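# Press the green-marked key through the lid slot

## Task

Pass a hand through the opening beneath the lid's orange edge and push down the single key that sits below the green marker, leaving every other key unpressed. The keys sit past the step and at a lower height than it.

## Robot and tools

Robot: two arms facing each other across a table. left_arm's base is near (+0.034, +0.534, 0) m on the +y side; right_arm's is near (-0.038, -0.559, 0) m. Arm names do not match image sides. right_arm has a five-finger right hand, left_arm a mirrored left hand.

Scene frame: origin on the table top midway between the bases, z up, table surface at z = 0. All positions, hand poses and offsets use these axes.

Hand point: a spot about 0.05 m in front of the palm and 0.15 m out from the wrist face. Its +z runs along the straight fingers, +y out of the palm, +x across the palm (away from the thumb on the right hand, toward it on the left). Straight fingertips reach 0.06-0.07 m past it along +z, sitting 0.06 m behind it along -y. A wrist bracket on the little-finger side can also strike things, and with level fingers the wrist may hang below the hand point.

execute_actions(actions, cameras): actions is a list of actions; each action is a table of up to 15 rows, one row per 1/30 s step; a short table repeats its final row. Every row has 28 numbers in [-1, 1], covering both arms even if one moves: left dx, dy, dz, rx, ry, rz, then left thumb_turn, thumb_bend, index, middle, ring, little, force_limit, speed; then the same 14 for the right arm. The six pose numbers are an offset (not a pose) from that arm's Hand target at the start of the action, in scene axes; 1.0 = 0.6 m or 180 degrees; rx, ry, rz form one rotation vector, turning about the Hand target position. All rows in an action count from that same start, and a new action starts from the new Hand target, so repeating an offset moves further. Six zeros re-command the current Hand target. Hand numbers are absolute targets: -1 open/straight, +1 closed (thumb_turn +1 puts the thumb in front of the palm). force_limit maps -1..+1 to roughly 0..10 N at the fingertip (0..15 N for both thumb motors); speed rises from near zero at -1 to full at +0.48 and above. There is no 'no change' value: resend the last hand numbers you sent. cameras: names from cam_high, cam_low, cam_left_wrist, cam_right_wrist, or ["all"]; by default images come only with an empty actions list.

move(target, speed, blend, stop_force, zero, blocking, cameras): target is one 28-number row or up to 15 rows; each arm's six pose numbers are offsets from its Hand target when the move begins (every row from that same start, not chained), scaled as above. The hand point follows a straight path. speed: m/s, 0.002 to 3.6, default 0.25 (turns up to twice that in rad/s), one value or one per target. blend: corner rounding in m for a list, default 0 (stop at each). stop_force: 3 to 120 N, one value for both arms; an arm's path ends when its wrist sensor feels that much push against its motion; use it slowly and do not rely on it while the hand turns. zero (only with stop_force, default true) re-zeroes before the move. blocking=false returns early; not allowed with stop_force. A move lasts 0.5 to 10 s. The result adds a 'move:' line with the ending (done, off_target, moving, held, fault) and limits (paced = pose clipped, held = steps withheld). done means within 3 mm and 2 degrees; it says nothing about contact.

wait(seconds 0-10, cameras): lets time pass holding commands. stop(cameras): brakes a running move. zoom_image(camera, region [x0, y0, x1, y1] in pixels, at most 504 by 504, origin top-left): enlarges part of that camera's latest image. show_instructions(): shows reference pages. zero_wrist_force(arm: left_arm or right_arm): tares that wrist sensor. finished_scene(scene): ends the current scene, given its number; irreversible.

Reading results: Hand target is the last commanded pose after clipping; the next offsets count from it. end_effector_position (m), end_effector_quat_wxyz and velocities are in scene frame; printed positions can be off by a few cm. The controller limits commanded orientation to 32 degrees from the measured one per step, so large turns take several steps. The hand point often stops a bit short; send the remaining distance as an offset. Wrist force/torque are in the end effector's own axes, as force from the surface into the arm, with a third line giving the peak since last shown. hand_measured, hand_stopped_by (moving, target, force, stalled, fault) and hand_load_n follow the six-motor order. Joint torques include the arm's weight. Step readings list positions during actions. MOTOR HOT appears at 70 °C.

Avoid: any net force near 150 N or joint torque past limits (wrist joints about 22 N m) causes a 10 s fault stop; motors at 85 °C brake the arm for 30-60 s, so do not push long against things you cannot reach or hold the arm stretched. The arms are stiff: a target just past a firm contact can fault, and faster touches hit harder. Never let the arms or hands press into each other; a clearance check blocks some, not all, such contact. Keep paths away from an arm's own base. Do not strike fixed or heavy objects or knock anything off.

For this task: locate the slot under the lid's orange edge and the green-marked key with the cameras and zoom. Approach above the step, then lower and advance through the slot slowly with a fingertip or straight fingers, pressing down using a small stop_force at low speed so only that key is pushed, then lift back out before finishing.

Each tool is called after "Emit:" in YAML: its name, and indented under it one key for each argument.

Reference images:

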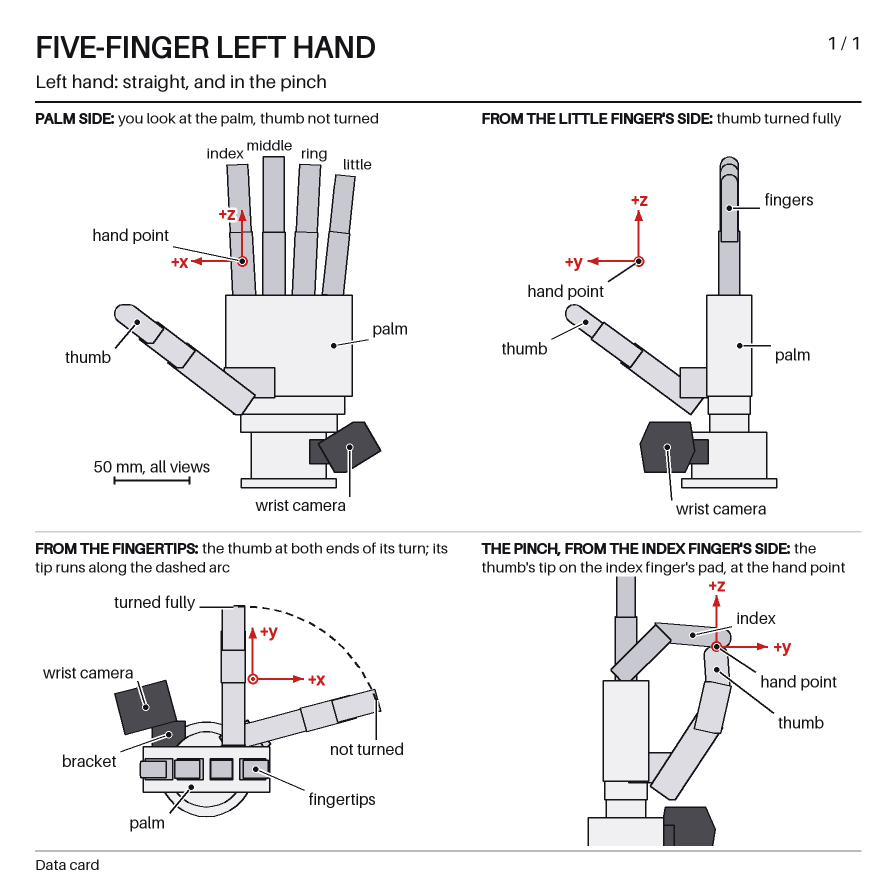

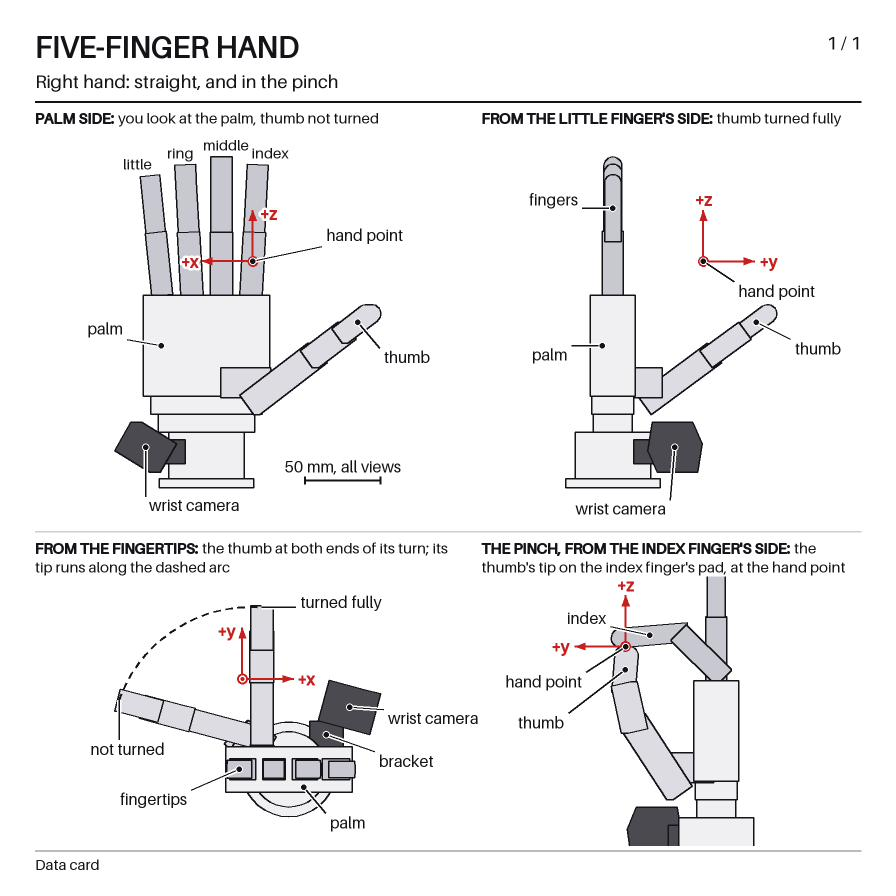

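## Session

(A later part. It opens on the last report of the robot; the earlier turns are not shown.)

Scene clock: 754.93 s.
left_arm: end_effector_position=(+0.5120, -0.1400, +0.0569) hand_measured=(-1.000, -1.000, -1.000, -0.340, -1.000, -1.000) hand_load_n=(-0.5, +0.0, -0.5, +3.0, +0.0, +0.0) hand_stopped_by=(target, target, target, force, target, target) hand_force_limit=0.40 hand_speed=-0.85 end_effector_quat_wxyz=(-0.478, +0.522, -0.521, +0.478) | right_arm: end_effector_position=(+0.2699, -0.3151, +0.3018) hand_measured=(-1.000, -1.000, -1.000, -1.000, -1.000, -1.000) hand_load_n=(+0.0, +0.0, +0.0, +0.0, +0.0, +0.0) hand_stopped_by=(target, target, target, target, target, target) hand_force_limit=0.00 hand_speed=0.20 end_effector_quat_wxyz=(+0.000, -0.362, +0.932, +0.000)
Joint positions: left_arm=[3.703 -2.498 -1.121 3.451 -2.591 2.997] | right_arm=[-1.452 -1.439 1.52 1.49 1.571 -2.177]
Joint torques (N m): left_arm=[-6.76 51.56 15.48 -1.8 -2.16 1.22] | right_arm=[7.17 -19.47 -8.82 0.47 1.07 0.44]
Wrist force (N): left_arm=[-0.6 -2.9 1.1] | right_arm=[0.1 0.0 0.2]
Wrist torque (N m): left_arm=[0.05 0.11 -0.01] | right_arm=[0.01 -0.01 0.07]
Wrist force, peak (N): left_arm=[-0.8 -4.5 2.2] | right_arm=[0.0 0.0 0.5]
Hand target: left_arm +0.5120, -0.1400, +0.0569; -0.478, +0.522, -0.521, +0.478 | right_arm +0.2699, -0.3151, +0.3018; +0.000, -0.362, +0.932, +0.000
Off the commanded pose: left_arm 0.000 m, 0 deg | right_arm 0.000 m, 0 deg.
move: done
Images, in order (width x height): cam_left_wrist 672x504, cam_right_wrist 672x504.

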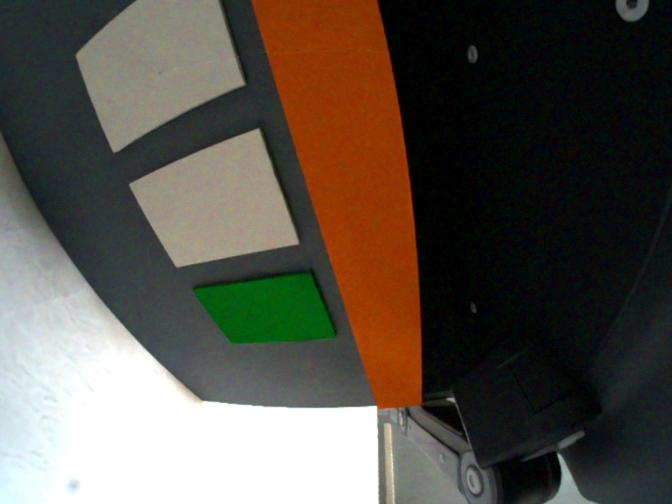

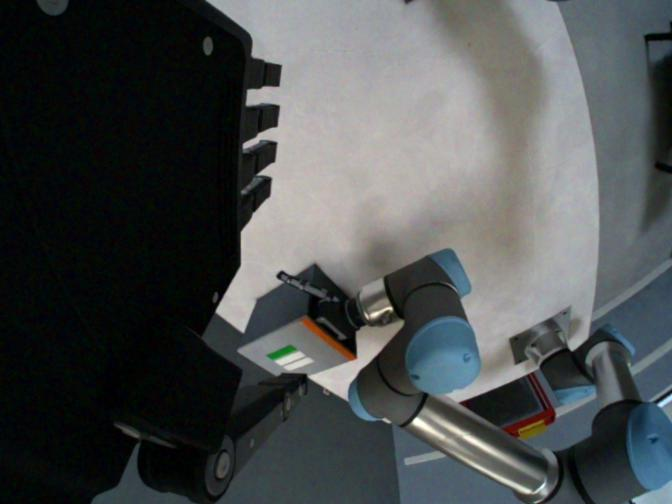

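Emit:
move:
  target:
    - [0,0,0,0,0,0,-1,-1,-1,-1,-1,-1,0.4,-0.3,0,0,0,0,0,0,-1,-1,-1,-1,-1,-1,0,0.2]
    - [-0.3,0,0,0,0,0,-1,-1,-1,-1,-1,-1,0.4,-0.3,0,0,0,0,0,0,-1,-1,-1,-1,-1,-1,0,0.2]
    - [-0.45,0,0.2,0,0,0,-1,-1,-1,-1,-1,-1,0.4,-0.3,0,0,0,0,0,0,-1,-1,-1,-1,-1,-1,0,0.2]
  speed: [0.1, 0.08, 0.15]
  cameras: ["all"]

Emit:
zoom_image:
  camera: "cam_right_wrist"
  region: [225, 250, 405, 385]

Scene clock: 770.27 s.
left_arm: end_effector_position=(+0.2420, -0.1400, +0.1769) hand_measured=(-1.000, -1.000, -1.000, -1.000, -1.000, -1.000) hand_load_n=(+0.0, +0.0, +0.0, +0.0, +0.0, +0.0) hand_stopped_by=(target, target, target, target, target, target) hand_force_limit=0.40 hand_speed=-0.30 end_effector_quat_wxyz=(-0.478, +0.522, -0.521, +0.478) | right_arm: end_effector_position=(+0.2699, -0.3151, +0.3018) hand_measured=(-1.000, -1.000, -1.000, -1.000, -1.000, -1.000) hand_load_n=(+0.0, +0.0, +0.0, +0.0, +0.0, +0.0) hand_stopped_by=(target, target, target, target, target, target) hand_force_limit=0.00 hand_speed=0.20 end_effector_quat_wxyz=(+0.000, -0.362, +0.932, +0.000)
Joint positions: left_arm=[3.31 -2.372 -1.063 2.909 -2.967 2.622] | right_arm=[-1.452 -1.439 1.52 1.49 1.571 -2.177]
Joint torques (N m): left_arm=[-6.85 47.83 37.88 -3.76 -3.38 -1.53] | right_arm=[6.82 -20.15 -8.3 0.56 0.99 0.48]
Wrist force (N): left_arm=[-0.1 -0.1 0.3] | right_arm=[-0.2 -0.1 0.2]
Wrist torque (N m): left_arm=[-0.03 0.10 0.12] | right_arm=[0.00 0.03 0.06]
Wrist force, peak (N): left_arm=[-0.9 -3.6 0.9] | right_arm=[0.2 -0.6 0.5]
Hand target: left_arm +0.2420, -0.1400, +0.1769; -0.478, +0.522, -0.521, +0.478 | right_arm +0.2699, -0.3151, +0.3018; +0.000, -0.362, +0.932, +0.000
Off the commanded pose: left_arm 0.000 m, 0 deg | right_arm 0.000 m, 0 deg.
move: done

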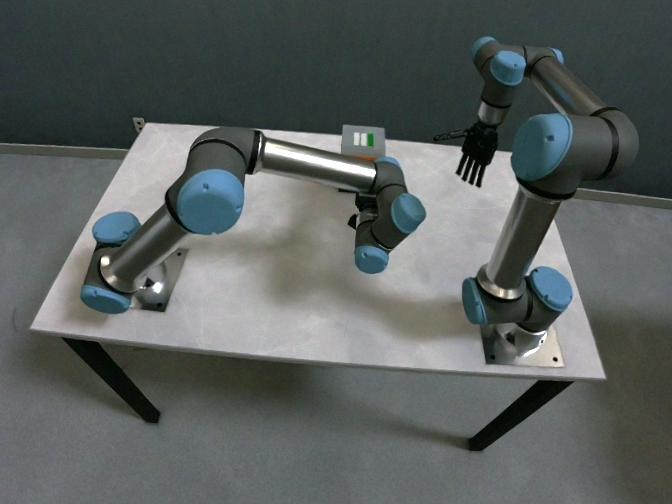

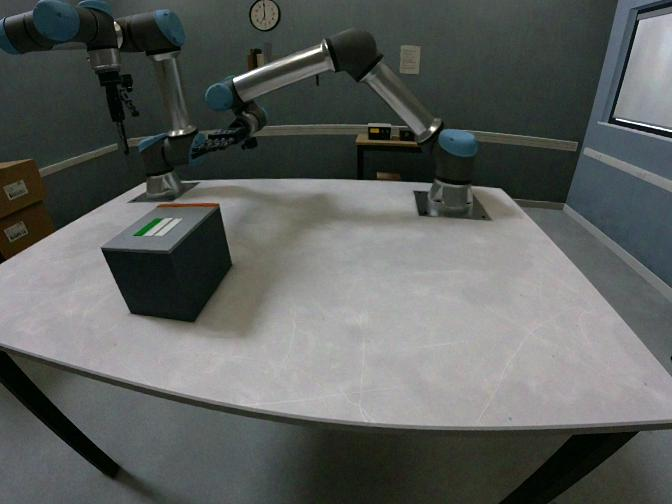

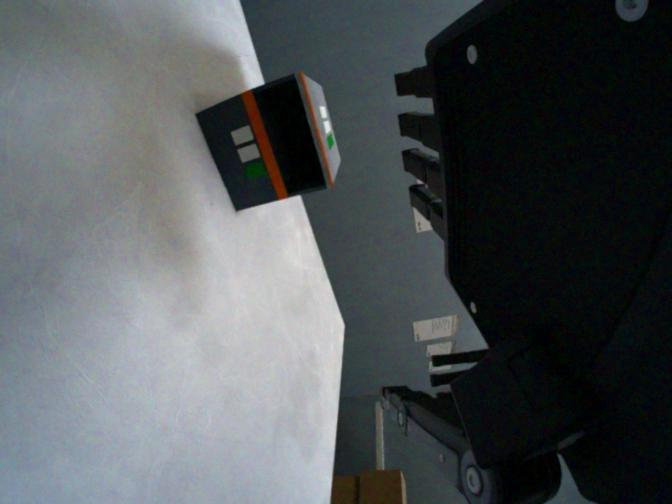

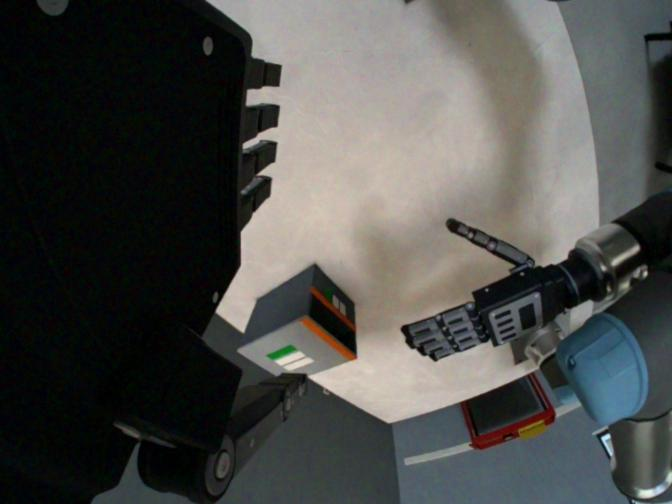

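Scaled by 2.800 from the camera's 672x504 image, which has a finer 960x720 frame.

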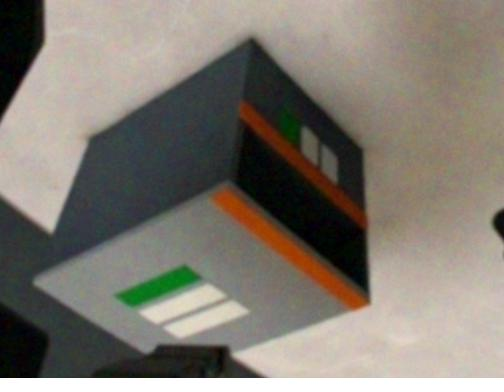

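Emit:
zoom_image:
  camera: "cam_left_wrist"
  region: [190, 65, 350, 215]

Scaled by 3.150 from the camera's 672x504 image, which has a finer 960x720 frame.

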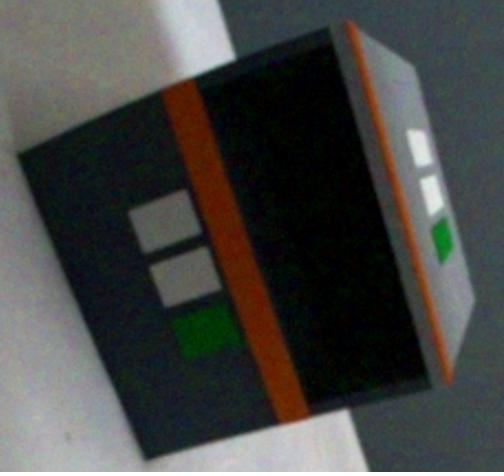

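Emit:
move:
  target: [0.05,0,0.22,0,0.1389,0,-1,-1,-1,-1,-1,-1,0.4,-0.3,0,0,0,0,0,0,-1,-1,-1,-1,-1,-1,0,0.2]
  speed: 0.2
  cameras: ["cam_left_wrist"]

Scene clock: 777.93 s.
left_arm: end_effector_position=(+0.2720, -0.1399, +0.3088) hand_measured=(-1.000, -1.000, -1.000, -1.000, -1.000, -1.000) hand_load_n=(-0.5, +0.0, +0.0, +0.0, +0.0, +0.0) hand_stopped_by=(target, target, target, target, target, target) hand_force_limit=0.40 hand_speed=-0.30 end_effector_quat_wxyz=(-0.353, +0.613, -0.612, +0.354) | right_arm: end_effector_position=(+0.2699, -0.3151, +0.3018) hand_measured=(-1.000, -1.000, -1.000, -1.000, -1.000, -1.000) hand_load_n=(+0.0, +0.0, +0.0, +0.0, -0.5, +0.0) hand_stopped_by=(target, target, target, target, target, target) hand_force_limit=0.00 hand_speed=0.20 end_effector_quat_wxyz=(+0.000, -0.362, +0.932, +0.000)
Joint positions: left_arm=[3.446 -2.536 -0.28 1.701 -2.55 2.104] | right_arm=[-1.452 -1.439 1.52 1.49 1.571 -2.177]
Joint torques (N m): left_arm=[-0.83 51.06 35.72 -4.83 -3.84 -1.39] | right_arm=[7.18 -19.99 -8.5 0.62 0.92 0.5]
Wrist force (N): left_arm=[-0.1 0.3 -0.8] | right_arm=[-0.2 -0.2 0.2]
Wrist torque (N m): left_arm=[0.09 0.08 0.07] | right_arm=[-0.03 0.03 0.05]
Wrist force, peak (N): left_arm=[-0.1 -0.9 -0.6] | right_arm=[0.6 0.1 0.3]
Hand target: left_arm +0.2720, -0.1400, +0.3089; -0.353, +0.613, -0.612, +0.353 | right_arm +0.2699, -0.3151, +0.3018; +0.000, -0.362, +0.932, +0.000
Off the commanded pose: left_arm 0.000 m, 0 deg | right_arm 0.000 m, 0 deg.
move: done
Images, in order (width x height): cam_left_wrist 672x504.

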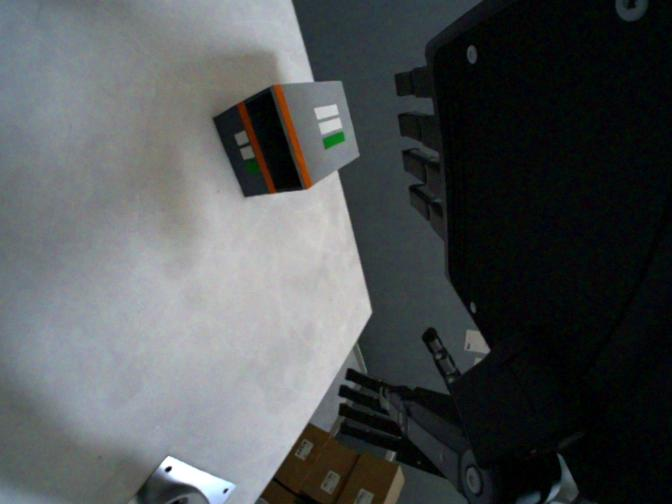

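Emit:
zoom_image:
  camera: "cam_left_wrist"
  region: [230, 75, 330, 200]

Scaled by 4.032 from the camera's 672x504 image, which has a finer 960x720 frame.

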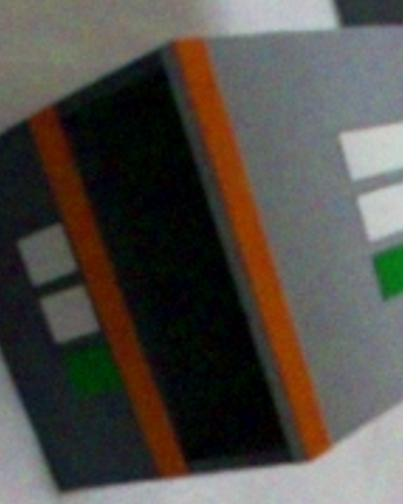

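Emit:
move:
  target:
    - [0.1,0,-0.42,0,-0.1389,0,-1,-1,-1,-1,-1,-1,-0.7,-0.9,0,0,0,0,0,0,-1,-1,-1,-1,-1,-1,0,0.2]
    - [0.4,0,-0.42,0,-0.1389,0,-1,-1,-1,-1,-1,-1,-0.7,-0.9,0,0,0,0,0,0,-1,-1,-1,-1,-1,-1,0,0.2]
    - [0.4,0,-0.42,0,-0.1389,0,-1,-1,-1,-0.3,-1,-1,-0.7,-0.9,0,0,0,0,0,0,-1,-1,-1,-1,-1,-1,0,0.2]
  speed: [0.25, 0.1, 0.1]
  cameras: []

Scene clock: 803.57 s.
left_arm: end_effector_position=(+0.5120, -0.1400, +0.0569) hand_measured=(-1.000, -1.000, -1.000, -0.368, -1.000, -1.000) hand_load_n=(+0.0, +0.0, +0.0, +1.0, +0.0, +0.0) hand_stopped_by=(target, target, target, force, target, target) hand_force_limit=-0.70 hand_speed=-0.90 end_effector_quat_wxyz=(-0.478, +0.522, -0.521, +0.478) | right_arm: end_effector_position=(+0.2699, -0.3151, +0.3018) hand_measured=(-1.000, -1.000, -1.000, -1.000, -1.000, -1.000) hand_load_n=(+0.0, +0.0, +0.0, +0.0, +0.0, +0.0) hand_stopped_by=(target, target, target, target, target, target) hand_force_limit=0.00 hand_speed=0.20 end_effector_quat_wxyz=(+0.000, -0.362, +0.932, +0.000)
Joint positions: left_arm=[3.703 -2.498 -1.121 3.451 -2.591 2.997] | right_arm=[-1.452 -1.439 1.52 1.49 1.571 -2.177]
Joint torques (N m): left_arm=[6.65 50.91 36.72 -2.02 2.06 1.24] | right_arm=[6.82 -20.42 -8.97 0.45 1.01 0.61]
Wrist force (N): left_arm=[-0.1 -1.1 0.8] | right_arm=[0.1 -0.3 -0.1]
Wrist torque (N m): left_arm=[0.02 0.16 -0.05] | right_arm=[-0.02 -0.01 0.07]
Wrist force, peak (N): left_arm=[-0.3 -1.8 1.2] | right_arm=[0.3 -0.5 -0.1]
Hand target: left_arm +0.5120, -0.1400, +0.0569; -0.478, +0.522, -0.521, +0.478 | right_arm +0.2699, -0.3151, +0.3018; +0.000, -0.362, +0.932, +0.000
Off the commanded pose: left_arm 0.000 m, 0 deg | right_arm 0.000 m, 0 deg.
move: done
No camera images: "cameras" was empty.

Emit:
move:
  target:
    - [0,0,0,0,0,0,-1,-1,-1,-1,-1,-1,-0.7,-0.3,0,0,0,0,0,0,-1,-1,-1,-1,-1,-1,0,0.2]
    - [-0.3,0,0,0,0,0,-1,-1,-1,-1,-1,-1,-0.7,-0.3,0,0,0,0,0,0,-1,-1,-1,-1,-1,-1,0,0.2]
  speed: [0.1, 0.12]
  cameras: ["cam_right_wrist"]

Scene clock: 809.83 s.
left_arm: end_effector_position=(+0.3320, -0.1400, +0.0569) hand_measured=(-1.000, -1.000, -1.000, -1.000, -1.000, -1.000) hand_load_n=(+0.0, +0.0, +0.0, -0.5, +0.0, +0.0) hand_stopped_by=(target, target, target, target, target, target) hand_force_limit=-0.70 hand_speed=-0.30 end_effector_quat_wxyz=(-0.478, +0.522, -0.521, +0.478) | right_arm: end_effector_position=(+0.2699, -0.3151, +0.3018) hand_measured=(-1.000, -1.000, -1.000, -1.000, -1.000, -1.000) hand_load_n=(+0.0, +0.0, +0.0, +0.0, +0.0, +0.0) hand_stopped_by=(target, target, target, target, target, target) hand_force_limit=0.00 hand_speed=0.20 end_effector_quat_wxyz=(+0.000, -0.362, +0.932, +0.000)
Joint positions: left_arm=[3.45 -2.442 -1.242 3.385 -2.838 2.856] | right_arm=[-1.452 -1.439 1.52 1.49 1.571 -2.177]
Joint torques (N m): left_arm=[-6.96 48 36.37 -2.79 -3.08 -1.69] | right_arm=[6.16 -20.03 -9.2 0.43 0.92 0.55]
Wrist force (N): left_arm=[0.1 -0.5 0.2] | right_arm=[0.0 -0.1 -0.1]
Wrist torque (N m): left_arm=[-0.11 0.07 0.14] | right_arm=[0.01 0.02 0.06]
Wrist force, peak (N): left_arm=[-0.3 -1.4 1.0] | right_arm=[0.1 -0.4 0.5]
Hand target: left_arm +0.3320, -0.1400, +0.0569; -0.478, +0.522, -0.521, +0.478 | right_arm +0.2699, -0.3151, +0.3018; +0.000, -0.362, +0.932, +0.000
Off the commanded pose: left_arm 0.000 m, 0 deg | right_arm 0.000 m, 0 deg.
move: done
Images, in order (width x height): cam_right_wrist 672x504.

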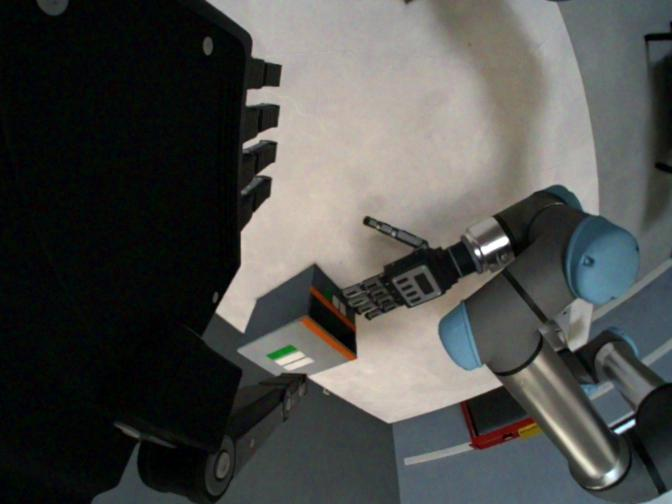

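Emit:
finished_scene:
  scene: 1

The scene is finished: the task was done.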